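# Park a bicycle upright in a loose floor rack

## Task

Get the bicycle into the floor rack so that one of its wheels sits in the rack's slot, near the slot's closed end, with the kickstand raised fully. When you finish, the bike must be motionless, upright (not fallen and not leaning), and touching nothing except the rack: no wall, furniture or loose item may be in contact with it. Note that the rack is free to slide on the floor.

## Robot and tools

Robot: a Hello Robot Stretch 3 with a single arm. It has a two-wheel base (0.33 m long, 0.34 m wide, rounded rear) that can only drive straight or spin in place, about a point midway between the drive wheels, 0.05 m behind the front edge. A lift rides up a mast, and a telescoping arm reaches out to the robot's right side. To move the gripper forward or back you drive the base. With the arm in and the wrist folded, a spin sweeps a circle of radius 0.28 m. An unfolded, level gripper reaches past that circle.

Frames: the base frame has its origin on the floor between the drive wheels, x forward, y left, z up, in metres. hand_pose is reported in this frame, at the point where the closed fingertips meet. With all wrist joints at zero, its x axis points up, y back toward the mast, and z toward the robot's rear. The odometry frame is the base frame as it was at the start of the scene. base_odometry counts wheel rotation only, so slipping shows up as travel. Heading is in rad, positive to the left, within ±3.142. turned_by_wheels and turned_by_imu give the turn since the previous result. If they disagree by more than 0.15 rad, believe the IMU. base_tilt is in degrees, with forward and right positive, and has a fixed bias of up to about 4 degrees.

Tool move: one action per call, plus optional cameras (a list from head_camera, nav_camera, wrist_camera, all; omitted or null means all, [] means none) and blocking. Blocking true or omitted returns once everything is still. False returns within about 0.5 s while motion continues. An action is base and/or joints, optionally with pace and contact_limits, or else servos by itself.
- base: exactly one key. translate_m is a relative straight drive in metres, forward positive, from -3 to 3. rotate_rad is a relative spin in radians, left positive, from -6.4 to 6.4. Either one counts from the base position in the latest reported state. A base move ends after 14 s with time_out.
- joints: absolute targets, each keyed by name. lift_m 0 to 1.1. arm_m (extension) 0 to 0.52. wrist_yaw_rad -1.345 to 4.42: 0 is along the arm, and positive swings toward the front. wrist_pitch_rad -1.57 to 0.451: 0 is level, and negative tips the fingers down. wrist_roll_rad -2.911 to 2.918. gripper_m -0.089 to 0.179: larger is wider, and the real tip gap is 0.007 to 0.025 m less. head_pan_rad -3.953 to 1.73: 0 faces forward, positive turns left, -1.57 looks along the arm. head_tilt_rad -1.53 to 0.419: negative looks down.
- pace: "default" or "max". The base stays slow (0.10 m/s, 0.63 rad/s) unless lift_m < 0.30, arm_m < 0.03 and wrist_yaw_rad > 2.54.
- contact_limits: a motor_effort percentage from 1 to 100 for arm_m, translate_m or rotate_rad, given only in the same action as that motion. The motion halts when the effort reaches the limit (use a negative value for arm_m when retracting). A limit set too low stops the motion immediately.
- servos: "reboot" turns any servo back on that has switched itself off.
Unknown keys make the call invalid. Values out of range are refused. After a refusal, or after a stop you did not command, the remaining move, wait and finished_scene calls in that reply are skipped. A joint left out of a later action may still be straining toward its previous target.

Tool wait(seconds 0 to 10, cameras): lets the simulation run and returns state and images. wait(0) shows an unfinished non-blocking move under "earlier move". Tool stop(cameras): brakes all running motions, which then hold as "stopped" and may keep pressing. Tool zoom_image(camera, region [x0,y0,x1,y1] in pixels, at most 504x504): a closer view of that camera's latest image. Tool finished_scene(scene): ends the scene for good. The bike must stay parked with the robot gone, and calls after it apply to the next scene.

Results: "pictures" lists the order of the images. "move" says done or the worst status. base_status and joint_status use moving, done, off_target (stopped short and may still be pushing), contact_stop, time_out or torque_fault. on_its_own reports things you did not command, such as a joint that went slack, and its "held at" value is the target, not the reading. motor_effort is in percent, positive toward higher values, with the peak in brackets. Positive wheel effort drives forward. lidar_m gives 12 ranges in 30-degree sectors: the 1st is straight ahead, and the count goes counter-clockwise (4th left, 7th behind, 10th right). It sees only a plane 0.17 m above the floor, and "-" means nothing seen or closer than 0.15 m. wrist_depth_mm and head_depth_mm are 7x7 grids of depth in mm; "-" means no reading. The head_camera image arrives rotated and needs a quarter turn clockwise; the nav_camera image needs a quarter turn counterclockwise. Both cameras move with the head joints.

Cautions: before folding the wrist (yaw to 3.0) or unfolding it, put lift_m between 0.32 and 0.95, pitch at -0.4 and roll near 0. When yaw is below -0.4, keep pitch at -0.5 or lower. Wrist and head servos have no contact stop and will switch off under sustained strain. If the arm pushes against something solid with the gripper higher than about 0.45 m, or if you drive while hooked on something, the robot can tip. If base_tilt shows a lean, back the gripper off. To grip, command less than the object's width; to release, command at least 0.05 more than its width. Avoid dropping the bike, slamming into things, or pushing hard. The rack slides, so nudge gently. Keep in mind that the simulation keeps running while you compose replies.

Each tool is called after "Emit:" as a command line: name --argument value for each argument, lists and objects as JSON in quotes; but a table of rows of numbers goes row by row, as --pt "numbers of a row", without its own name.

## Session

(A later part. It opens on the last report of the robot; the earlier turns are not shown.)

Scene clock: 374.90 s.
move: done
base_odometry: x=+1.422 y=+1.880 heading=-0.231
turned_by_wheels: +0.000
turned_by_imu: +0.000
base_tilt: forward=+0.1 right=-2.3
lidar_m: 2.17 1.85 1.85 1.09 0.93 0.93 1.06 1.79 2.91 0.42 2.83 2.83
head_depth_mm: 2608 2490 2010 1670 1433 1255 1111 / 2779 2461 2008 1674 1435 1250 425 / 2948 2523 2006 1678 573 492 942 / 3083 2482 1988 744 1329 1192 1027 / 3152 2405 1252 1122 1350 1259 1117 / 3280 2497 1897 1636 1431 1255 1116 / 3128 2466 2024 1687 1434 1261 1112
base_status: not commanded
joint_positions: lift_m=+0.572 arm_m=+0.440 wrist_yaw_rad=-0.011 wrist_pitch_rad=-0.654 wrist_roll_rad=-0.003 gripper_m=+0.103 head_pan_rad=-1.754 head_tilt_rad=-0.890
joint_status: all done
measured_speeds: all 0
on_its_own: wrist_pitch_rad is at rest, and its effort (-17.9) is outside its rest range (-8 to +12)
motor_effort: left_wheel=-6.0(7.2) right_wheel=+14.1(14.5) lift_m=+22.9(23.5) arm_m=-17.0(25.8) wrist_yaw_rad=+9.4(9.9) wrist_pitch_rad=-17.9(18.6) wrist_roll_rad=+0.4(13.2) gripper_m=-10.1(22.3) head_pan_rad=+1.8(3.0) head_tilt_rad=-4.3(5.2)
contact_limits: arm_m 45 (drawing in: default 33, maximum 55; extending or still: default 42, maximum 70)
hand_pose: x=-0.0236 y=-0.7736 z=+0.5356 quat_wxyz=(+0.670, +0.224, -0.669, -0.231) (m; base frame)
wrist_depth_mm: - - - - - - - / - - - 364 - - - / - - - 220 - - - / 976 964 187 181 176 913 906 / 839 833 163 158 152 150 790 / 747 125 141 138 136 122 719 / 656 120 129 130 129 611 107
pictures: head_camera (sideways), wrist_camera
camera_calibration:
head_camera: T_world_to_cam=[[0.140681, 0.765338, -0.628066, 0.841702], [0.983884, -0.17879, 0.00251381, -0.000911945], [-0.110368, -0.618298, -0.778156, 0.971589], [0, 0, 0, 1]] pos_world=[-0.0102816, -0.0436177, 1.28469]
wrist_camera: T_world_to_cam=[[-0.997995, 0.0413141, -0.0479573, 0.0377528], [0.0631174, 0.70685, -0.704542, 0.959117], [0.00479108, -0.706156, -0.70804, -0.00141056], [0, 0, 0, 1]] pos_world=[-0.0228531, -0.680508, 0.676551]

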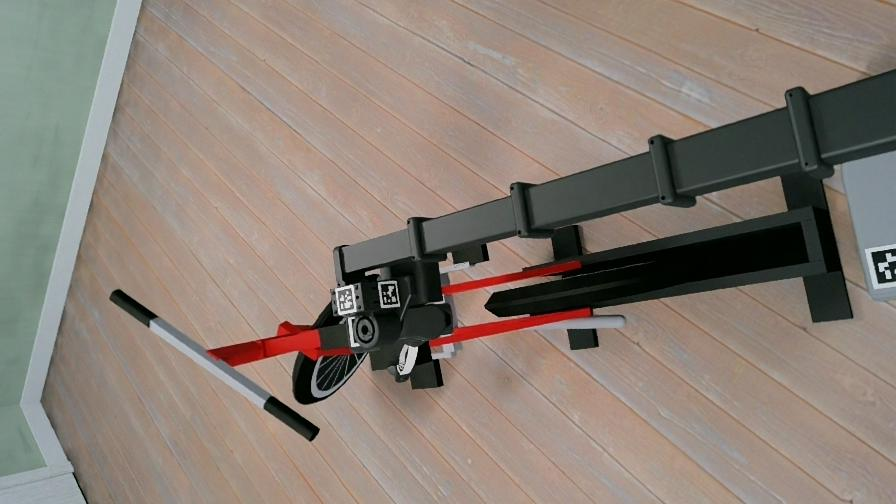

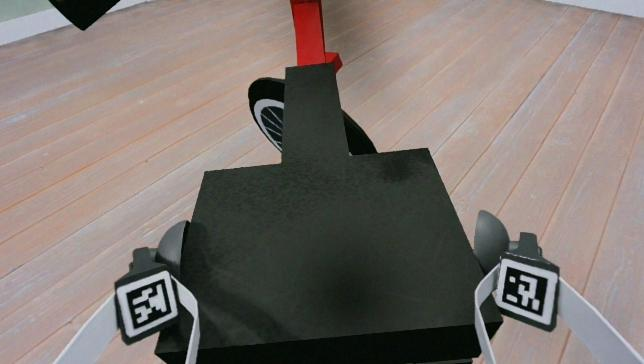

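Emit:
move --joints '{"gripper_m": 0.179}' --cameras '[]'

Emit:
move --joints '{"lift_m": 0.66, "wrist_pitch_rad": -0.55}' --cameras '[]'

Emit:
move --joints '{"arm_m": 0.515, "gripper_m": 0.08}'

Scene clock: 376.83 s.
move: done
base_odometry: x=+1.422 y=+1.880 heading=-0.230
turned_by_wheels: +0.000
turned_by_imu: +0.001
base_tilt: forward=+0.1 right=-2.3
lidar_m: 2.17 1.85 1.85 1.09 0.93 0.93 1.07 1.80 2.91 0.42 2.83 2.83
head_depth_mm: 2632 2479 2003 1668 1437 1255 1110 / 2807 2479 2021 1671 1439 1247 424 / 2898 2487 2019 1675 570 491 945 / 3088 2489 2016 744 1323 1196 1034 / 3149 2433 1273 1128 1354 1256 1114 / 3337 2502 1893 1637 1427 1257 1117 / 3114 2514 2012 1685 1439 1253 1116
base_status: not commanded
joint_positions: lift_m=+0.572 arm_m=+0.440 wrist_yaw_rad=-0.004 wrist_pitch_rad=-0.756 wrist_roll_rad=-0.004 gripper_m=+0.179 head_pan_rad=-1.754 head_tilt_rad=-0.890
joint_status: all done
measured_speeds: all 0
motor_effort: left_wheel=-4.4(7.1) right_wheel=+4.8(14.3) lift_m=+30.2(30.6) arm_m=-0.3(10.9) wrist_yaw_rad=+2.5(9.5) wrist_pitch_rad=+0.6(18.2) wrist_roll_rad=+0.8(6.6) gripper_m=+0.8(85.1) head_pan_rad=+2.8(2.8) head_tilt_rad=-4.8(5.3)
contact_limits: arm_m 45 (drawing in: default 33, maximum 55; extending or still: default 42, maximum 70)
hand_pose: x=-0.0222 y=-0.7549 z=+0.5174 quat_wxyz=(+0.658, +0.260, -0.656, -0.262) (m; base frame)
wrist_depth_mm: - - - 251 - - - / - - - 200 - - - / - 983 177 173 165 928 938 / 867 850 154 150 146 826 816 / 779 764 138 134 130 136 734 / 134 134 130 132 138 132 116 / 112 622 630 434 590 618 116
pictures: none
No camera images: "cameras" was empty.

Scene clock: 378.47 s.
move: done
base_odometry: x=+1.422 y=+1.880 heading=-0.230
turned_by_wheels: +0.000
turned_by_imu: +0.000
base_tilt: forward=+0.1 right=-2.3
lidar_m: 2.17 1.85 1.85 1.09 0.93 0.93 1.06 1.80 2.91 0.42 2.83 2.82
head_depth_mm: 2649 2531 2006 1675 1434 1260 1099 / 2785 2484 2000 1664 1430 400 352 / 2921 2476 1995 1592 461 1184 961 / 2990 2509 684 1343 1397 1190 1026 / 3187 2410 680 1276 1359 1249 1112 / 3295 2493 1848 1633 1430 1263 1117 / 3112 2491 2033 1670 1434 1256 1116
base_status: not commanded
joint_positions: lift_m=+0.660 arm_m=+0.440 wrist_yaw_rad=-0.004 wrist_pitch_rad=-0.569 wrist_roll_rad=-0.004 gripper_m=+0.179 head_pan_rad=-1.754 head_tilt_rad=-0.890
joint_status: all done
measured_speeds: all 0
motor_effort: left_wheel=-3.8(4.4) right_wheel=+5.0(5.0) lift_m=+30.1(33.1) arm_m=+13.9(14.2) wrist_yaw_rad=+3.0(3.9) wrist_pitch_rad=+3.0(6.1) wrist_roll_rad=+0.8(1.0) gripper_m=+0.8(0.8) head_pan_rad=+1.1(2.9) head_tilt_rad=-3.9(5.6)
contact_limits: arm_m 45 (drawing in: default 33, maximum 55; extending or still: default 42, maximum 70)
hand_pose: x=-0.0223 y=-0.7879 z=+0.6404 quat_wxyz=(+0.680, +0.198, -0.677, -0.199) (m; base frame)
wrist_depth_mm: - - - 409 - - - / - - 330 - - - - / - - - - - - - / - - - 701 - - - / - - - 303 985 952 974 / 127 799 875 253 805 812 116 / 111 767 739 222 223 755 717
pictures: none
No camera images: "cameras" was empty.

Scene clock: 380.20 s.
move: done
base_odometry: x=+1.422 y=+1.880 heading=-0.230
turned_by_wheels: +0.000
turned_by_imu: +0.000
base_tilt: forward=+0.1 right=-2.3
lidar_m: 2.17 1.85 1.85 1.09 0.93 0.93 1.06 1.79 2.92 0.42 2.83 2.83
head_depth_mm: 2618 2489 1992 1675 1420 1262 1091 / 2763 2489 1999 1666 1423 400 353 / 2903 2512 2002 1604 449 1195 964 / 3033 2500 695 1360 1400 1188 1027 / 3197 2415 742 1269 1356 1260 1116 / 3348 2487 1851 1627 1432 1256 1126 / 3148 2465 2001 1668 1436 1262 1122
base_status: not commanded
joint_positions: lift_m=+0.660 arm_m=+0.515 wrist_yaw_rad=-0.003 wrist_pitch_rad=-0.568 wrist_roll_rad=-0.004 gripper_m=+0.080 head_pan_rad=-1.754 head_tilt_rad=-0.890
joint_status: all done
measured_speeds: all 0
motor_effort: left_wheel=-4.1(4.4) right_wheel=+4.4(5.0) lift_m=+29.8(30.8) arm_m=+13.9(16.4) wrist_yaw_rad=+2.3(3.9) wrist_pitch_rad=+2.7(3.2) wrist_roll_rad=+0.8(1.0) gripper_m=-0.2(85.7) head_pan_rad=+2.6(3.2) head_tilt_rad=-4.4(5.4)
hand_pose: x=-0.0221 y=-0.8629 z=+0.6405 quat_wxyz=(+0.680, +0.198, -0.677, -0.199) (m; base frame)
wrist_depth_mm: - - - 318 - - - / - - 281 - - - - / - - - - - - - / - 235 - 710 - - - / - 991 - 364 161 975 955 / 893 888 131 261 130 793 830 / 805 119 597 225 737 703 749
pictures: head_camera (sideways), nav_camera (sideways), wrist_camera
camera_calibration:
head_camera: T_world_to_cam=[[0.140681, 0.765338, -0.628066, 0.841701], [0.983884, -0.17879, 0.00251381, -0.000911945], [-0.110368, -0.618298, -0.778156, 0.971589], [0, 0, 0, 1]] pos_world=[-0.0102816, -0.0436177, 1.28469]
nav_camera: T_world_to_cam=[[-0.146163, -0.751359, 0.643503, -0.792857], [-0.983501, 0.180458, -0.0126846, 0.0730348], [-0.106595, -0.63474, -0.765338, 0.956603], [0, 0, 0, 1]] pos_world=[0.0579123, -0.00170577, 1.24326]
wrist_camera: T_world_to_cam=[[-0.998329, 0.0290585, -0.0499387, 0.0385742], [0.0569035, 0.644286, -0.762664, 1.07916], [0.010013, -0.764232, -0.644864, -0.0807696], [0, 0, 0, 1]] pos_world=[-0.0220897, -0.758138, 0.77288]

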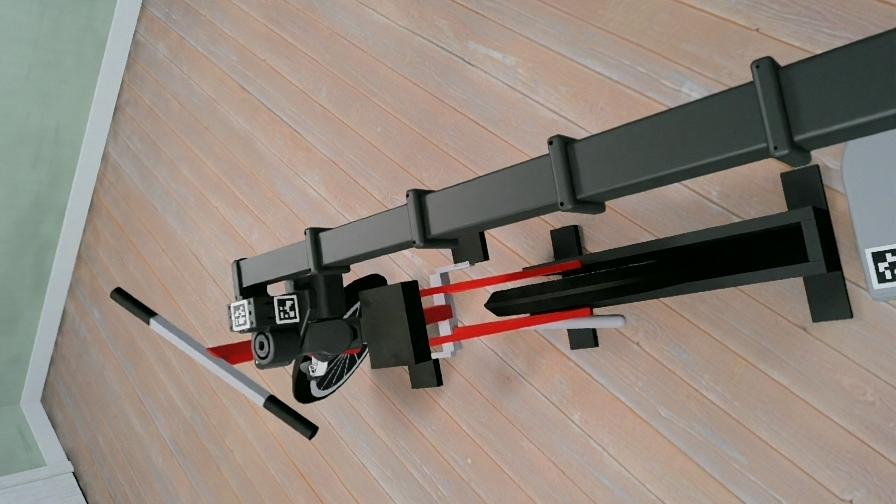

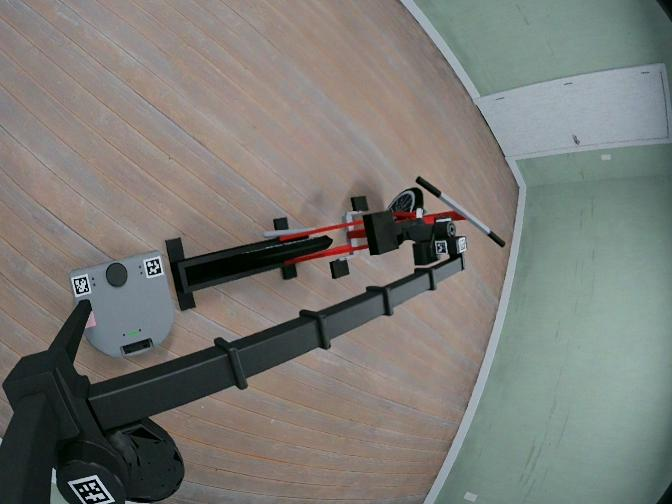

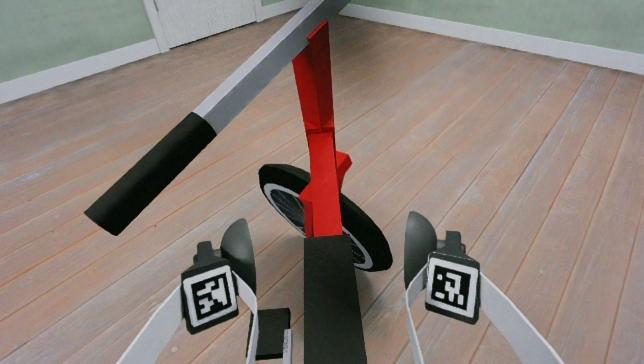

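Emit:
move --joints '{"lift_m": 0.545}' --cameras '["wrist_camera"]'

Emit:
move --joints '{"gripper_m": 0.02}' --cameras '["wrist_camera", "head_camera"]'

Scene clock: 382.30 s.
move: contact_stop
base_odometry: x=+1.422 y=+1.880 heading=-0.230
turned_by_wheels: +0.000
turned_by_imu: +0.000
base_tilt: forward=+0.1 right=-2.3
lidar_m: 2.17 1.85 1.85 1.09 0.93 0.93 1.07 1.79 2.91 0.42 2.83 2.83
head_depth_mm: 2656 2464 2003 1680 1418 1253 1116 / 2816 2501 2021 1681 1427 1259 450 / 2918 2527 1984 1661 613 520 928 / 3039 2512 2004 734 1334 1195 1024 / 3181 2367 945 1276 1355 1257 1116 / 3297 2508 1884 1645 1431 1257 1114 / 3131 2485 2000 1681 1431 1246 1121
base_status: not commanded
joint_positions: lift_m=+0.547 arm_m=+0.515 wrist_yaw_rad=+0.000 wrist_pitch_rad=-0.504 wrist_roll_rad=-0.023 gripper_m=+0.080 head_pan_rad=-1.754 head_tilt_rad=-0.890
joint_status: lift_m contact_stop (moved -0.113 of -0.115)
measured_speeds: translate_m=+0.000 rotate_rad=+0.000 lift_m=+0.001 arm_m=+0.000 wrist_yaw_rad=+0.000 wrist_pitch_rad=+0.000 wrist_roll_rad=+0.000 head_pan_rad=+0.000 head_tilt_rad=+0.000
on_its_own: lift_m is slack since a contact_stop; wrist_pitch_rad is at rest, and its effort (-8.9) is outside its rest range (-8 to +12)
motor_effort: left_wheel=-3.1(4.6) right_wheel=+4.3(5.0) lift_m=+25.0(28.3) arm_m=+11.3(13.5) wrist_yaw_rad=+0.2(3.2) wrist_pitch_rad=-8.9(9.8) wrist_roll_rad=+6.9(7.1) gripper_m=-0.6(0.6) head_pan_rad=+2.5(2.8) head_tilt_rad=-3.9(5.4)
hand_pose: x=-0.0216 y=-0.8727 z=+0.5408 quat_wxyz=(+0.693, +0.178, -0.677, -0.175) (m; base frame)
wrist_depth_mm: - 184 - 343 - - - / 167 - - - - - - / - - - 585 - - - / - - - 200 - - - / 928 907 928 166 158 912 902 / 787 828 129 141 133 740 758 / 713 118 124 121 119 116 672
pictures: wrist_camera
camera_calibration:
wrist_camera: T_world_to_cam=[[-0.999299, 0.0136392, -0.0348532, 0.0128431], [0.0361339, 0.594238, -0.803477, 0.987394], [0.00975233, -0.804174, -0.594314, -0.214733], [0, 0, 0, 1]] pos_world=[-0.0207502, -0.759605, 0.666177]

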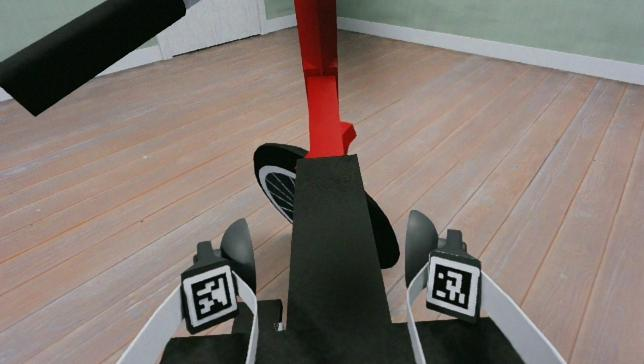

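not run: a stop that you did not command came earlier in this reply.

Emit:
move --joints '{"lift_m": 0.549, "gripper_m": 0.0, "arm_m": 0.519}' --cameras '["wrist_camera"]'

Emit:
move --joints '{"arm_m": 0.48}' --contact_limits '{"arm_m": 55}' --cameras '["wrist_camera", "head_camera"]'

Scene clock: 383.73 s.
move: done
base_odometry: x=+1.422 y=+1.880 heading=-0.230
turned_by_wheels: +0.000
turned_by_imu: +0.000
base_tilt: forward=+0.1 right=-2.2
lidar_m: 2.17 1.85 1.85 1.09 0.93 0.93 1.06 1.79 2.91 0.42 2.83 2.83
head_depth_mm: 2611 2490 2008 1677 1431 1254 1114 / 2801 2508 1993 1656 1425 1252 447 / 2901 2485 2011 1665 600 521 928 / 3037 2497 2009 738 1346 1191 1024 / 3187 2433 899 1274 1348 1259 1119 / 3298 2489 1914 1629 1437 1252 1117 / 3130 2484 2012 1666 1438 1254 1120
base_status: not commanded
joint_positions: lift_m=+0.549 arm_m=+0.519 wrist_yaw_rad=-0.005 wrist_pitch_rad=-0.518 wrist_roll_rad=-0.009 gripper_m=+0.001 head_pan_rad=-1.754 head_tilt_rad=-0.890
joint_status: all done
measured_speeds: all 0
motor_effort: left_wheel=-3.2(3.7) right_wheel=+4.8(5.1) lift_m=+25.6(27.1) arm_m=+9.6(14.6) wrist_yaw_rad=+4.0(5.4) wrist_pitch_rad=-6.3(8.7) wrist_roll_rad=+2.5(7.0) gripper_m=-13.8(85.0) head_pan_rad=+1.9(3.0) head_tilt_rad=-4.6(5.1)
hand_pose: x=-0.0225 y=-0.8744 z=+0.5398 quat_wxyz=(+0.686, +0.181, -0.680, -0.182) (m; base frame)
wrist_depth_mm: 168 186 - - - - - / 169 - - - - - - / - - - 525 - - - / - - - 197 - - - / 925 907 924 161 863 882 857 / 779 788 128 140 128 774 750 / 691 709 121 121 118 119 665
pictures: wrist_camera
camera_calibration:
wrist_camera: T_world_to_cam=[[-0.998597, 0.0254478, -0.0464316, 0.0284582], [0.0523551, 0.605429, -0.794176, 0.992727], [0.00790097, -0.795492, -0.605912, -0.202832], [0, 0, 0, 1]] pos_world=[-0.0219534, -0.763101, 0.666823]

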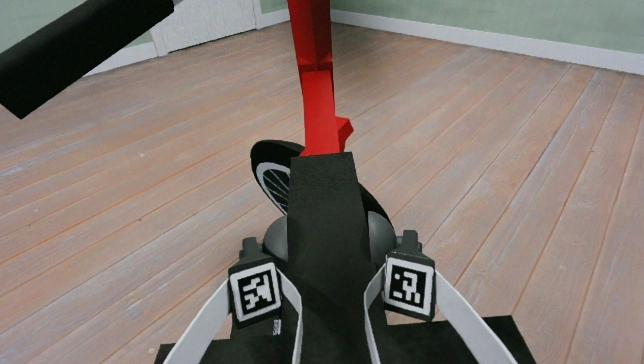

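Scene clock: 385.07 s.
move: done
base_odometry: x=+1.422 y=+1.880 heading=-0.231
turned_by_wheels: -0.001
turned_by_imu: -0.001
base_tilt: forward=+0.0 right=-2.2
lidar_m: 2.17 1.85 1.85 1.09 0.93 0.93 1.06 1.79 2.91 0.38 2.84 2.83
head_depth_mm: 2605 2485 1985 1662 1430 1258 1118 / 2786 2468 2013 1659 1420 1243 447 / 2935 2488 1968 1677 600 520 930 / 3069 2499 1994 752 1346 1192 994 / 3242 2406 1234 1210 1207 1237 1117 / 3317 2484 1897 1656 1442 1251 1121 / 3135 2481 2002 1669 1441 1248 1113
base_status: not commanded
joint_positions: lift_m=+0.549 arm_m=+0.480 wrist_yaw_rad=-0.026 wrist_pitch_rad=-0.511 wrist_roll_rad=-0.009 gripper_m=+0.001 head_pan_rad=-1.754 head_tilt_rad=-0.890
joint_status: all done
measured_speeds: all 0
on_its_own: wrist_yaw_rad is at rest, and its effort (+21.7) is outside its rest range (-9 to +9)
motor_effort: left_wheel=-10.1(10.2) right_wheel=+18.3(18.3) lift_m=+23.8(33.5) arm_m=-13.2(28.3) wrist_yaw_rad=+21.7(23.0) wrist_pitch_rad=-7.5(9.5) wrist_roll_rad=+2.4(2.7) gripper_m=-13.6(13.9) head_pan_rad=+1.6(3.2) head_tilt_rad=-4.4(5.4)
contact_limits: arm_m 55 (drawing in: default 33, maximum 55; extending or still: default 42, maximum 70)
hand_pose: x=-0.0270 y=-0.8365 z=+0.5414 quat_wxyz=(+0.685, +0.171, -0.683, -0.187) (m; base frame)
wrist_depth_mm: - 180 - - - - - / 163 - - - - - - / - - - 516 - - - / - - - 196 - - - / 920 919 921 159 560 882 881 / 816 802 127 140 129 759 767 / 697 705 121 119 119 115 661
pictures: head_camera (sideways), wrist_camera
camera_calibration:
head_camera: T_world_to_cam=[[0.140681, 0.765338, -0.628066, 0.841702], [0.983884, -0.17879, 0.00251381, -0.000911945], [-0.110368, -0.618298, -0.778156, 0.971589], [0, 0, 0, 1]] pos_world=[-0.0102816, -0.0436177, 1.28469]
wrist_camera: T_world_to_cam=[[-0.997848, 0.0461574, -0.0465748, 0.0405242], [0.0649511, 0.598212, -0.798701, 0.968057], [-0.0090044, -0.800008, -0.599922, -0.179204], [0, 0, 0, 1]] pos_world=[-0.0240529, -0.724338, 0.667568]

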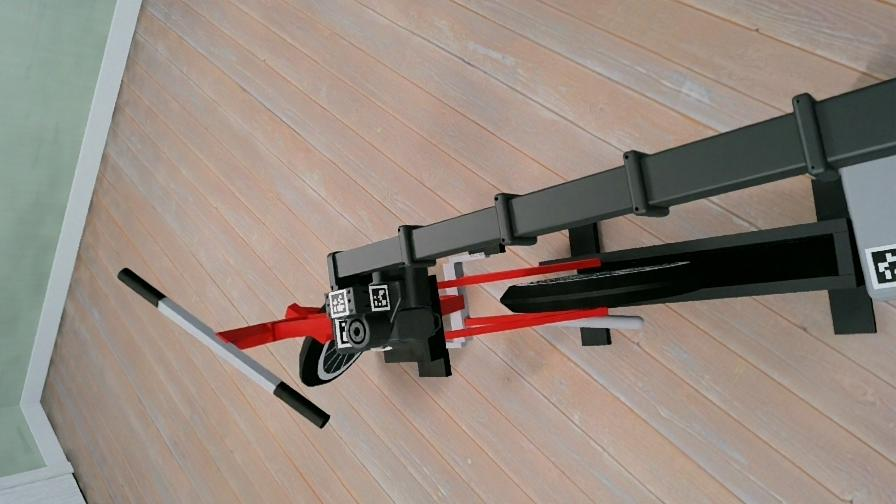

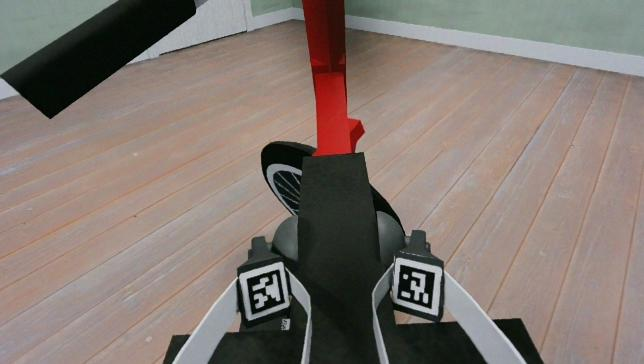

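Emit:
move --joints '{"arm_m": 0.44}' --contact_limits '{"arm_m": 55}' --cameras '["wrist_camera", "head_camera"]'

Scene clock: 386.57 s.
move: done
base_odometry: x=+1.422 y=+1.880 heading=-0.230
turned_by_wheels: +0.000
turned_by_imu: +0.001
base_tilt: forward=+0.1 right=-2.3
lidar_m: 2.16 1.85 1.85 1.09 0.93 0.93 1.06 1.80 2.91 0.38 2.83 2.83
head_depth_mm: 2614 2505 1991 1665 1427 1253 1116 / 2802 2493 1996 1671 1427 1256 447 / 2912 2461 2007 1672 606 519 934 / 2995 2509 2009 747 1355 1189 992 / 3206 2422 1461 1006 1212 1233 1119 / 3315 2469 1909 1658 1432 1253 1118 / 3135 2502 2000 1674 1422 1257 1123
base_status: not commanded
joint_positions: lift_m=+0.549 arm_m=+0.440 wrist_yaw_rad=-0.050 wrist_pitch_rad=-0.449 wrist_roll_rad=-0.014 gripper_m=+0.001 head_pan_rad=-1.754 head_tilt_rad=-0.890
joint_status: all done
measured_speeds: all 0
on_its_own: wrist_yaw_rad is held at -0.043, not at your +0.000, by its stall guard, which is not easing now; wrist_pitch_rad is at rest, and its effort (-19.0) is outside its rest range (-8 to +12)
motor_effort: left_wheel=-5.3(10.4) right_wheel=+9.7(18.5) lift_m=+19.6(28.9) arm_m=-10.1(24.4) wrist_yaw_rad=+7.5(22.4) wrist_pitch_rad=-19.0(20.4) wrist_roll_rad=+4.2(4.4) gripper_m=-11.3(13.5) head_pan_rad=+2.2(2.9) head_tilt_rad=-4.0(5.3)
contact_limits: arm_m 55 (drawing in: default 33, maximum 55; extending or still: default 42, maximum 70)
hand_pose: x=-0.0326 y=-0.8050 z=+0.5549 quat_wxyz=(+0.690, +0.141, -0.688, -0.174) (m; base frame)
wrist_depth_mm: - - - 370 - - - / - 213 - - - - - / - - - - - - - / - - - 242 - - - / - - - 179 943 979 961 / 823 838 127 157 129 796 784 / 733 744 128 132 130 676 699
pictures: head_camera (sideways), wrist_camera
camera_calibration:
head_camera: T_world_to_cam=[[0.140685, 0.765359, -0.628039, 0.841666], [0.983884, -0.17879, 0.00251395, -0.000912117], [-0.110363, -0.618271, -0.778178, 0.971617], [0, 0, 0, 1]] pos_world=[-0.0102816, -0.0436171, 1.28469]
wrist_camera: T_world_to_cam=[[-0.996941, 0.0652451, -0.0430255, 0.0475439], [0.0717565, 0.545987, -0.834715, 0.938479], [-0.0309697, -0.835249, -0.548999, -0.203266], [0, 0, 0, 1]] pos_world=[-0.0262386, -0.685277, 0.673815]

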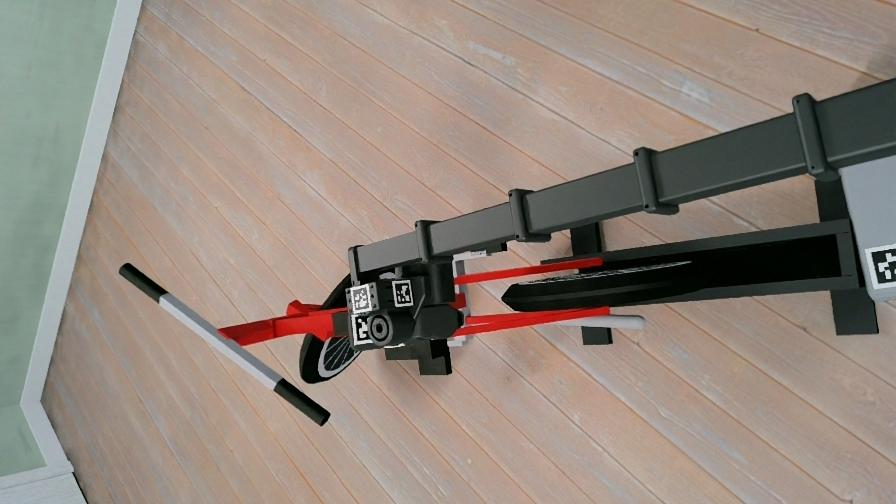

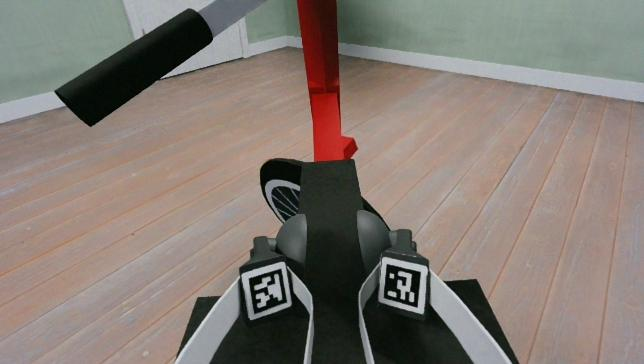

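Emit:
move --joints '{"gripper_m": 0.1}' --cameras '[]'

Emit:
move --joints '{"lift_m": 0.66}' --cameras '["head_camera"]'

Emit:
move --joints '{"arm_m": 0.2, "wrist_pitch_rad": -1.5, "lift_m": 0.75}'

Scene clock: 388.93 s.
move: done
base_odometry: x=+1.422 y=+1.880 heading=-0.230
turned_by_wheels: +0.000
turned_by_imu: +0.001
base_tilt: forward=+0.1 right=-2.3
lidar_m: 2.17 1.85 1.85 1.09 0.93 0.93 1.06 1.80 2.91 0.38 2.83 2.83
head_depth_mm: 2630 2473 1998 1672 1435 1257 1109 / 2827 2485 1978 1665 1427 1257 448 / 2878 2487 2016 1672 607 519 931 / 3015 2379 2003 744 1338 1191 992 / 3162 2377 1452 1001 1246 1242 1121 / 3283 2485 1891 1661 1431 1257 1114 / 3099 2485 2018 1672 1431 1267 1118
base_status: not commanded
joint_positions: lift_m=+0.549 arm_m=+0.440 wrist_yaw_rad=-0.037 wrist_pitch_rad=-0.453 wrist_roll_rad=-0.011 gripper_m=+0.100 head_pan_rad=-1.754 head_tilt_rad=-0.890
joint_status: all done
measured_speeds: all 0
on_its_own: wrist_yaw_rad is held at -0.043, not at your +0.000, by its stall guard, which is not easing now; wrist_pitch_rad is at rest, and its effort (-18.3) is outside its rest range (-8 to +12)
motor_effort: left_wheel=-1.0(6.0) right_wheel=+2.1(9.9) lift_m=+18.4(18.8) arm_m=+1.9(8.1) wrist_yaw_rad=-4.3(7.0) wrist_pitch_rad=-18.3(19.3) wrist_roll_rad=+3.0(4.4) gripper_m=+4.3(85.8) head_pan_rad=+2.4(2.9) head_tilt_rad=-5.5(5.5)
contact_limits: arm_m 55 (drawing in: default 33, maximum 55; extending or still: default 42, maximum 70)
hand_pose: x=-0.0298 y=-0.8047 z=+0.5540 quat_wxyz=(+0.690, +0.147, -0.688, -0.171) (m; base frame)
wrist_depth_mm: - - 249 375 - - - / - 206 - - - - - / - - - - - - - / - - - 237 - - - / - - 932 187 170 953 930 / 829 848 132 155 146 125 807 / 758 108 132 135 134 124 700
pictures: none
No camera images: "cameras" was empty.

Scene clock: 390.77 s.
move: done
base_odometry: x=+1.422 y=+1.880 heading=-0.230
turned_by_wheels: +0.000
turned_by_imu: +0.000
base_tilt: forward=+0.1 right=-2.3
lidar_m: 2.17 1.85 1.85 1.09 0.93 0.93 1.06 1.79 2.91 0.38 2.83 2.83
head_depth_mm: 2621 2493 1997 1681 1431 1257 1100 / 2785 2487 1988 1661 1428 401 353 / 2961 2501 2003 1593 460 1184 966 / 3059 2407 676 1140 1387 1192 989 / 3169 2416 679 1150 1231 1236 1117 / 3297 2501 1906 1671 1435 1245 1115 / 3129 2503 1982 1662 1433 1252 1114
base_status: not commanded
joint_positions: lift_m=+0.660 arm_m=+0.440 wrist_yaw_rad=-0.039 wrist_pitch_rad=-0.559 wrist_roll_rad=-0.004 gripper_m=+0.100 head_pan_rad=-1.754 head_tilt_rad=-0.890
joint_status: all done
measured_speeds: all 0
on_its_own: wrist_yaw_rad is held at -0.043, not at your +0.000, by its stall guard, which is not easing now
motor_effort: left_wheel=-0.5(1.3) right_wheel=+2.0(2.2) lift_m=+29.0(32.3) arm_m=-5.5(5.5) wrist_yaw_rad=-3.3(8.5) wrist_pitch_rad=+1.3(18.4) wrist_roll_rad=+0.9(3.0) gripper_m=+0.0(4.3) head_pan_rad=+1.9(3.0) head_tilt_rad=-4.6(5.4)
contact_limits: arm_m 55 (drawing in: default 33, maximum 55; extending or still: default 42, maximum 70)
hand_pose: x=-0.0295 y=-0.7893 z=+0.6424 quat_wxyz=(+0.677, +0.182, -0.682, -0.208) (m; base frame)
wrist_depth_mm: - - - 343 - - - / - - - - - - - / - - - - - - - / - - - 706 - - - / - - - 311 680 965 986 / 900 125 148 264 809 127 857 / 819 120 737 228 743 717 754
pictures: head_camera (sideways)
camera_calibration:
head_camera: T_world_to_cam=[[0.140685, 0.765359, -0.628039, 0.841666], [0.983884, -0.17879, 0.00251395, -0.000912117], [-0.110363, -0.618271, -0.778178, 0.971617], [0, 0, 0, 1]] pos_world=[-0.0102815, -0.0436171, 1.28469]

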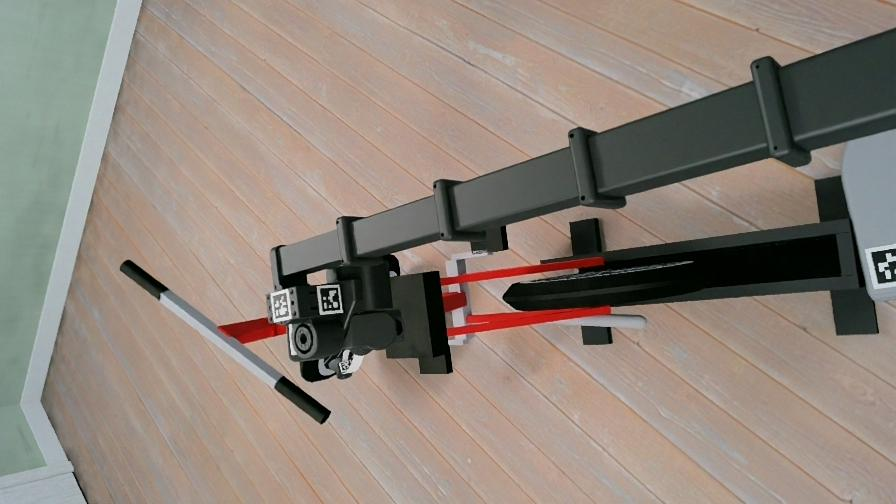

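Scene clock: 393.77 s.
move: done
base_odometry: x=+1.422 y=+1.880 heading=-0.230
turned_by_wheels: +0.000
turned_by_imu: +0.000
base_tilt: forward=+0.1 right=-2.3
lidar_m: 2.17 1.85 1.85 1.10 0.93 0.93 1.07 1.79 2.91 0.38 2.84 2.83
head_depth_mm: 2657 2501 2017 1677 1432 316 - / 2796 2487 1981 1685 358 305 930 / 2937 2473 1966 416 381 1242 1095 / 2975 2405 2015 454 1008 1186 989 / 3155 2401 1492 458 662 1238 1112 / 3311 2500 1881 1681 1430 1258 1118 / 3095 2495 2019 1666 1432 1259 1120
base_status: not commanded
joint_positions: lift_m=+0.750 arm_m=+0.200 wrist_yaw_rad=-0.040 wrist_pitch_rad=-1.495 wrist_roll_rad=-0.003 gripper_m=+0.100 head_pan_rad=-1.754 head_tilt_rad=-0.890
joint_status: all done
measured_speeds: all 0
on_its_own: wrist_yaw_rad is held at -0.043, not at your +0.000, by its stall guard, which is not easing now
motor_effort: left_wheel=-0.5(1.0) right_wheel=+1.9(2.1) lift_m=+29.0(33.2) arm_m=-12.8(17.1) wrist_yaw_rad=-2.6(4.3) wrist_pitch_rad=-1.4(4.4) wrist_roll_rad=+0.6(1.0) gripper_m=+0.2(0.8) head_pan_rad=+2.1(3.4) head_tilt_rad=-4.7(5.2)
hand_pose: x=-0.0214 y=-0.3404 z=+0.6314 quat_wxyz=(+0.510, +0.471, -0.527, -0.490) (m; base frame)
wrist_depth_mm: 758 757 764 522 746 765 747 / 770 775 769 585 768 769 780 / 791 797 796 672 770 800 755 / 794 774 800 707 788 807 784 / 799 794 784 756 162 793 785 / 792 125 147 643 622 127 813 / 807 120 807 661 655 823 795
pictures: head_camera (sideways), nav_camera (sideways), wrist_camera
camera_calibration:
head_camera: T_world_to_cam=[[0.140685, 0.765359, -0.628039, 0.841666], [0.983884, -0.17879, 0.00251395, -0.000912116], [-0.110363, -0.618271, -0.778178, 0.971617], [0, 0, 0, 1]] pos_world=[-0.0102815, -0.0436172, 1.28469]
nav_camera: T_world_to_cam=[[-0.146167, -0.751381, 0.643477, -0.792822], [-0.983501, 0.180459, -0.0126846, 0.0730349], [-0.10659, -0.634714, -0.765361, 0.956632], [0, 0, 0, 1]] pos_world=[0.0579127, -0.00170376, 1.24326]
wrist_camera: T_world_to_cam=[[-0.995321, 0.0962172, -0.00884098, 0.0206146], [0.0955665, 0.993804, 0.0567494, 0.338002], [0.0142465, 0.0556389, -0.998349, 0.815066], [0, 0, 0, 1]] pos_world=[-0.0233954, -0.383241, 0.794722]

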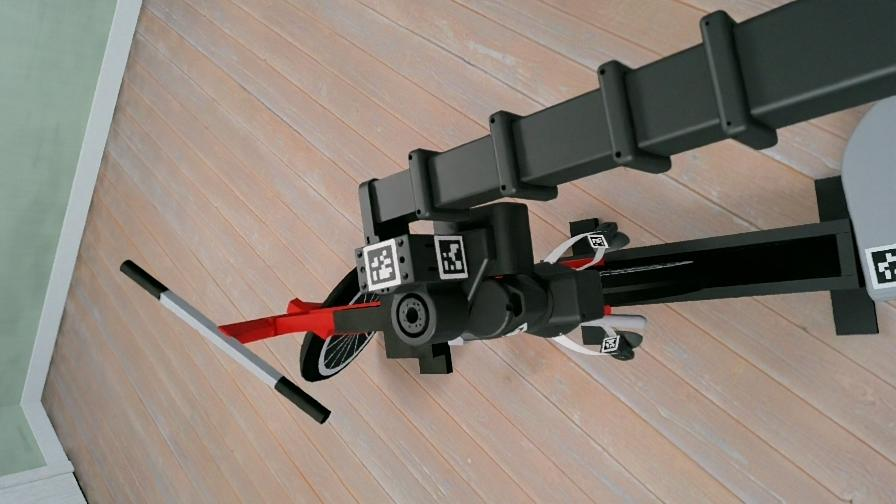

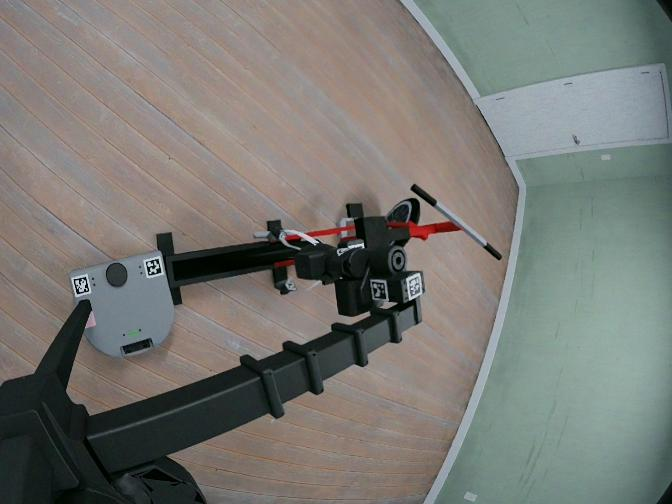

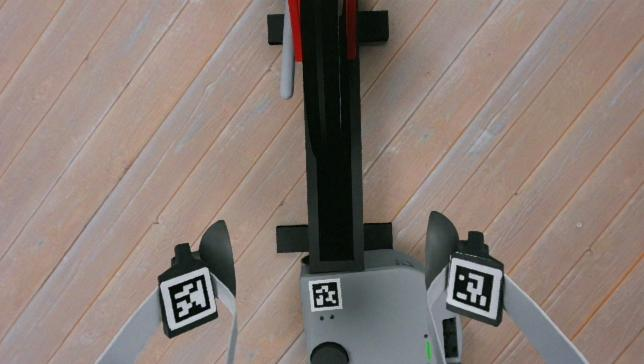

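Emit:
zoom_image --camera "wrist_camera" --region '[260, 0, 420, 280]'

Scaled by 1.800.

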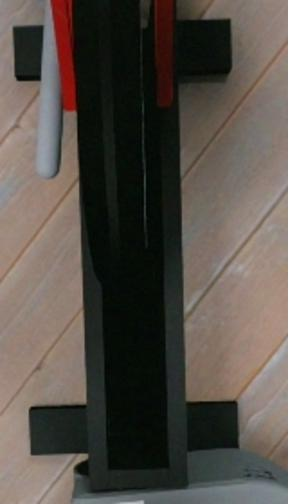

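Emit:
move --joints '{"arm_m": 0.46, "wrist_pitch_rad": -0.8, "wrist_yaw_rad": 0.0, "lift_m": 0.7, "gripper_m": 0.08}'

Scene clock: 397.30 s.
move: done
base_odometry: x=+1.422 y=+1.880 heading=-0.230
turned_by_wheels: +0.000
turned_by_imu: +0.000
base_tilt: forward=+0.2 right=-2.3
lidar_m: 2.17 1.85 1.84 1.10 0.93 0.93 1.06 1.80 2.91 0.38 2.83 2.83
head_depth_mm: 2651 2502 1992 1666 1425 1257 318 / 2805 2482 2000 1666 1396 354 323 / 2913 2473 1981 485 423 1212 1090 / 3065 2419 606 1332 1391 1188 993 / 3134 2425 666 1156 1242 1238 1118 / 3319 2490 1904 1672 1436 1252 1111 / 3129 2484 2000 1672 1439 1260 1116
base_status: not commanded
joint_positions: lift_m=+0.700 arm_m=+0.460 wrist_yaw_rad=-0.003 wrist_pitch_rad=-0.815 wrist_roll_rad=-0.002 gripper_m=+0.080 head_pan_rad=-1.754 head_tilt_rad=-0.890
joint_status: all done
measured_speeds: all 0
motor_effort: left_wheel=-0.8(0.9) right_wheel=+1.8(2.3) lift_m=+29.9(31.2) arm_m=+13.6(19.6) wrist_yaw_rad=+1.9(5.1) wrist_pitch_rad=+2.3(6.4) wrist_roll_rad=+0.2(0.7) gripper_m=+0.2(68.0) head_pan_rad=+1.9(3.4) head_tilt_rad=-4.5(5.3)
hand_pose: x=-0.0220 y=-0.7631 z=+0.6357 quat_wxyz=(+0.650, +0.280, -0.648, -0.281) (m; base frame)
wrist_depth_mm: - - 268 - - - - / - - - 725 - - - / - - - 736 - - - / - 982 971 923 945 943 944 / 864 884 844 276 252 861 848 / 810 815 130 241 133 761 774 / 751 118 229 223 216 692 721
pictures: head_camera (sideways), nav_camera (sideways), wrist_camera
camera_calibration:
head_camera: T_world_to_cam=[[0.140685, 0.765359, -0.628039, 0.841666], [0.983884, -0.17879, 0.00251395, -0.000912116], [-0.110363, -0.618271, -0.778178, 0.971617], [0, 0, 0, 1]] pos_world=[-0.0102815, -0.0436172, 1.28469]
nav_camera: T_world_to_cam=[[-0.146167, -0.751381, 0.643477, -0.792822], [-0.983501, 0.180459, -0.0126846, 0.0730349], [-0.10659, -0.634714, -0.765361, 0.956631], [0, 0, 0, 1]] pos_world=[0.0579127, -0.00170377, 1.24326]
wrist_camera: T_world_to_cam=[[-0.998219, 0.0413627, -0.0429897, 0.0405571], [0.0586745, 0.810964, -0.582147, 1.0237], [0.0107839, -0.583633, -0.811946, 0.236469], [0, 0, 0, 1]] pos_world=[-0.0221301, -0.693849, 0.789686]

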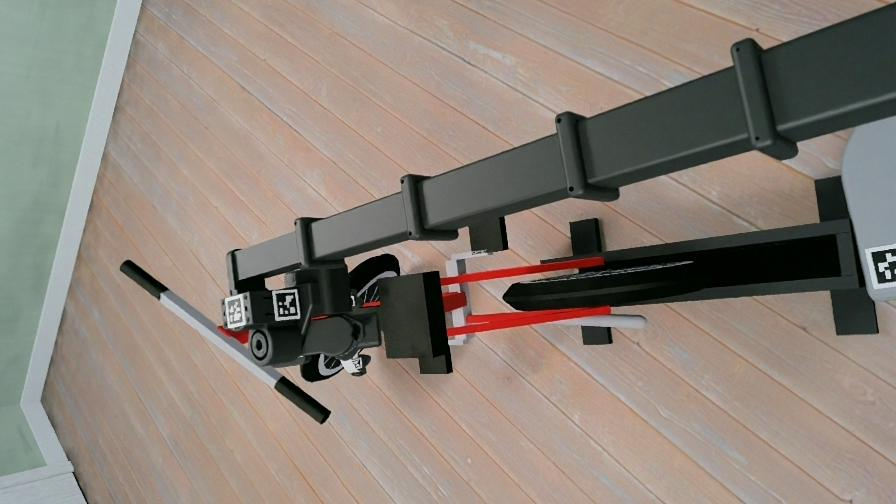

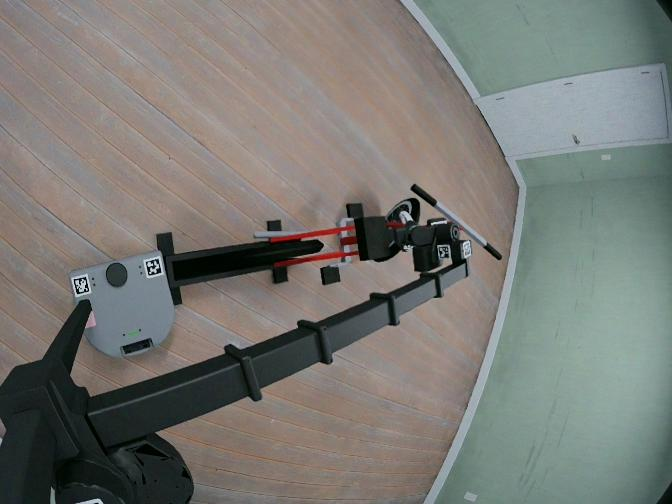

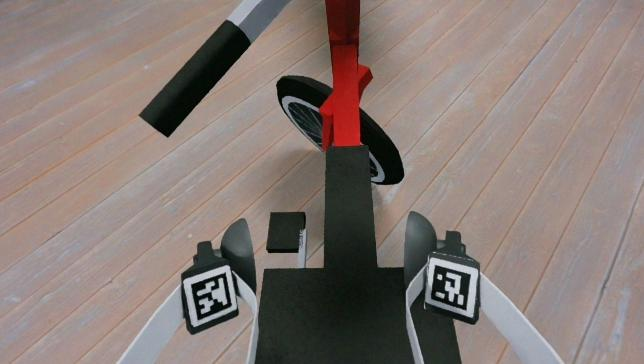

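Emit:
move --base '{"translate_m": -0.012}' --joints '{"arm_m": 0.514}' --cameras '[]'

Emit:
move --joints '{"lift_m": 0.59}' --cameras '["wrist_camera"]'

Emit:
move --joints '{"gripper_m": 0.0}' --cameras '["wrist_camera"]'

Scene clock: 399.07 s.
move: done
base_odometry: x=+1.411 y=+1.882 heading=-0.230
turned_by_wheels: +0.000
turned_by_imu: +0.000
base_tilt: forward=+0.1 right=-2.3
lidar_m: 2.18 1.86 1.86 1.09 0.92 0.92 1.06 1.78 2.90 0.38 2.84 2.84
head_depth_mm: 2644 2479 2006 1681 1426 1251 317 / 2790 2458 2009 1663 1402 353 323 / 2883 2492 1985 485 416 1215 1094 / 3071 2488 626 1558 1375 1220 1021 / 3201 2408 782 1132 1168 1236 1081 / 3310 2497 1878 1672 1433 1260 1116 / 3118 2488 2012 1677 1434 1254 1119
base_status: done
joint_positions: lift_m=+0.700 arm_m=+0.514 wrist_yaw_rad=-0.003 wrist_pitch_rad=-0.815 wrist_roll_rad=-0.002 gripper_m=+0.080 head_pan_rad=-1.754 head_tilt_rad=-0.890
joint_status: all done
measured_speeds: all 0
motor_effort: left_wheel=-3.0(6.6) right_wheel=-2.9(6.2) lift_m=+29.2(30.0) arm_m=+14.1(19.8) wrist_yaw_rad=+2.1(3.0) wrist_pitch_rad=+2.2(2.5) wrist_roll_rad=+0.1(0.3) gripper_m=+0.2(0.5) head_pan_rad=+2.3(3.1) head_tilt_rad=-3.8(5.5)
hand_pose: x=-0.0220 y=-0.8171 z=+0.6357 quat_wxyz=(+0.650, +0.280, -0.648, -0.281) (m; base frame)
wrist_depth_mm: - - 242 348 - - - / - - 242 - - - - / - 227 - 672 - - - / 966 902 989 933 910 915 927 / 870 891 871 272 161 824 846 / 800 831 131 246 133 761 763 / 755 118 715 221 529 695 696
pictures: none
No camera images: "cameras" was empty.

Scene clock: 400.90 s.
move: done
base_odometry: x=+1.411 y=+1.882 heading=-0.230
turned_by_wheels: +0.000
turned_by_imu: +0.000
base_tilt: forward=+0.1 right=-2.3
lidar_m: 2.18 1.86 1.86 1.09 0.92 0.92 1.05 1.77 2.90 0.38 2.84 2.84
head_depth_mm: 2614 2492 2002 1680 1429 1247 1116 / 2767 2478 1970 1660 1431 1227 408 / 2981 2498 1987 1674 529 486 949 / 3007 2498 1876 989 1376 1213 1023 / 3154 2395 780 1136 1164 1232 1076 / 3290 2513 1883 1661 1444 1264 1111 / 3161 2488 1998 1673 1432 1250 1116
base_status: not commanded
joint_positions: lift_m=+0.590 arm_m=+0.514 wrist_yaw_rad=-0.002 wrist_pitch_rad=-0.784 wrist_roll_rad=-0.003 gripper_m=+0.080 head_pan_rad=-1.754 head_tilt_rad=-0.890
joint_status: all done
measured_speeds: all 0
motor_effort: left_wheel=-2.6(3.3) right_wheel=-2.4(2.9) lift_m=+19.1(26.0) arm_m=+12.5(14.2) wrist_yaw_rad=+1.3(2.8) wrist_pitch_rad=-3.2(3.8) wrist_roll_rad=+0.4(0.6) gripper_m=-0.2(1.0) head_pan_rad=+1.8(2.9) head_tilt_rad=-3.6(5.3)
hand_pose: x=-0.0220 y=-0.8233 z=+0.5306 quat_wxyz=(+0.654, +0.270, -0.652, -0.271) (m; base frame)
wrist_depth_mm: 146 - - - - - - / - - - 286 - - - / - - 964 192 945 947 917 / 875 863 845 169 814 839 826 / 777 767 553 150 152 744 761 / 720 713 130 137 133 660 673 / 648 109 125 124 121 119 627
pictures: wrist_camera
camera_calibration:
wrist_camera: T_world_to_cam=[[-0.998279, 0.0392294, -0.0435851, 0.0371083], [0.0576467, 0.792731, -0.606839, 1.00941], [0.0107454, -0.608307, -0.793629, 0.086028], [0, 0, 0, 1]] pos_world=[-0.0220692, -0.749316, 0.682442]

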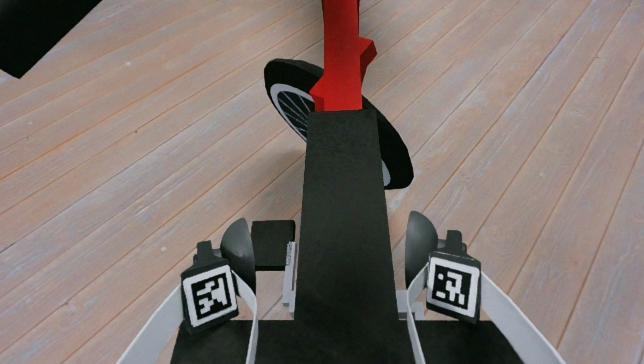

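Scene clock: 402.23 s.
move: done
base_odometry: x=+1.411 y=+1.882 heading=-0.230
turned_by_wheels: +0.000
turned_by_imu: +0.000
base_tilt: forward=+0.1 right=-2.3
lidar_m: 2.18 1.86 1.85 1.08 0.92 0.92 1.05 1.78 2.90 0.38 2.84 2.83
head_depth_mm: 2624 2486 1998 1663 1441 1252 1112 / 2794 2501 1979 1665 1432 1225 409 / 2838 2480 2008 1659 528 487 943 / 3046 2493 1892 1149 1364 1209 1028 / 3161 2410 780 1139 1161 1235 1087 / 3368 2502 1891 1642 1429 1245 1112 / 3150 2520 2028 1665 1431 1256 1111
base_status: not commanded
joint_positions: lift_m=+0.590 arm_m=+0.514 wrist_yaw_rad=-0.008 wrist_pitch_rad=-0.782 wrist_roll_rad=-0.007 gripper_m=+0.001 head_pan_rad=-1.754 head_tilt_rad=-0.890
joint_status: all done
measured_speeds: all 0
motor_effort: left_wheel=-2.9(3.3) right_wheel=+7.1(7.2) lift_m=+26.4(26.4) arm_m=+10.3(12.8) wrist_yaw_rad=+6.8(7.4) wrist_pitch_rad=-3.7(3.9) wrist_roll_rad=+1.7(1.8) gripper_m=-16.1(90.6) head_pan_rad=+1.2(2.7) head_tilt_rad=-4.3(5.5)
hand_pose: x=-0.0228 y=-0.8237 z=+0.5310 quat_wxyz=(+0.655, +0.268, -0.652, -0.272) (m; base frame)
wrist_depth_mm: - - - 465 - - - / - - - 281 - - - / 996 966 997 192 944 929 913 / 880 867 860 170 810 828 846 / 794 769 777 151 722 759 736 / 693 698 128 138 129 678 664 / 657 642 124 123 120 596 613
pictures: wrist_camera
camera_calibration:
wrist_camera: T_world_to_cam=[[-0.998278, 0.0418174, -0.0411384, 0.0371161], [0.0582289, 0.791333, -0.608607, 1.00979], [0.00710387, -0.609954, -0.792405, 0.0839631], [0, 0, 0, 1]] pos_world=[-0.022343, -0.749416, 0.682623]

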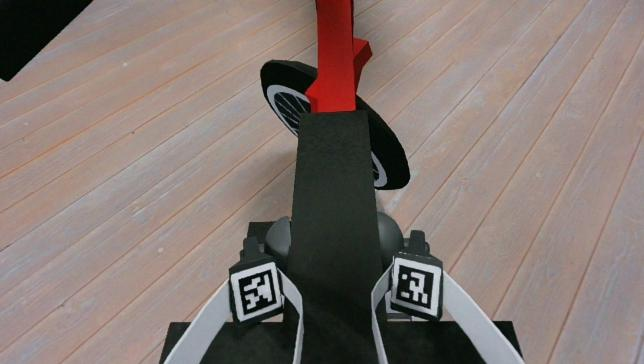

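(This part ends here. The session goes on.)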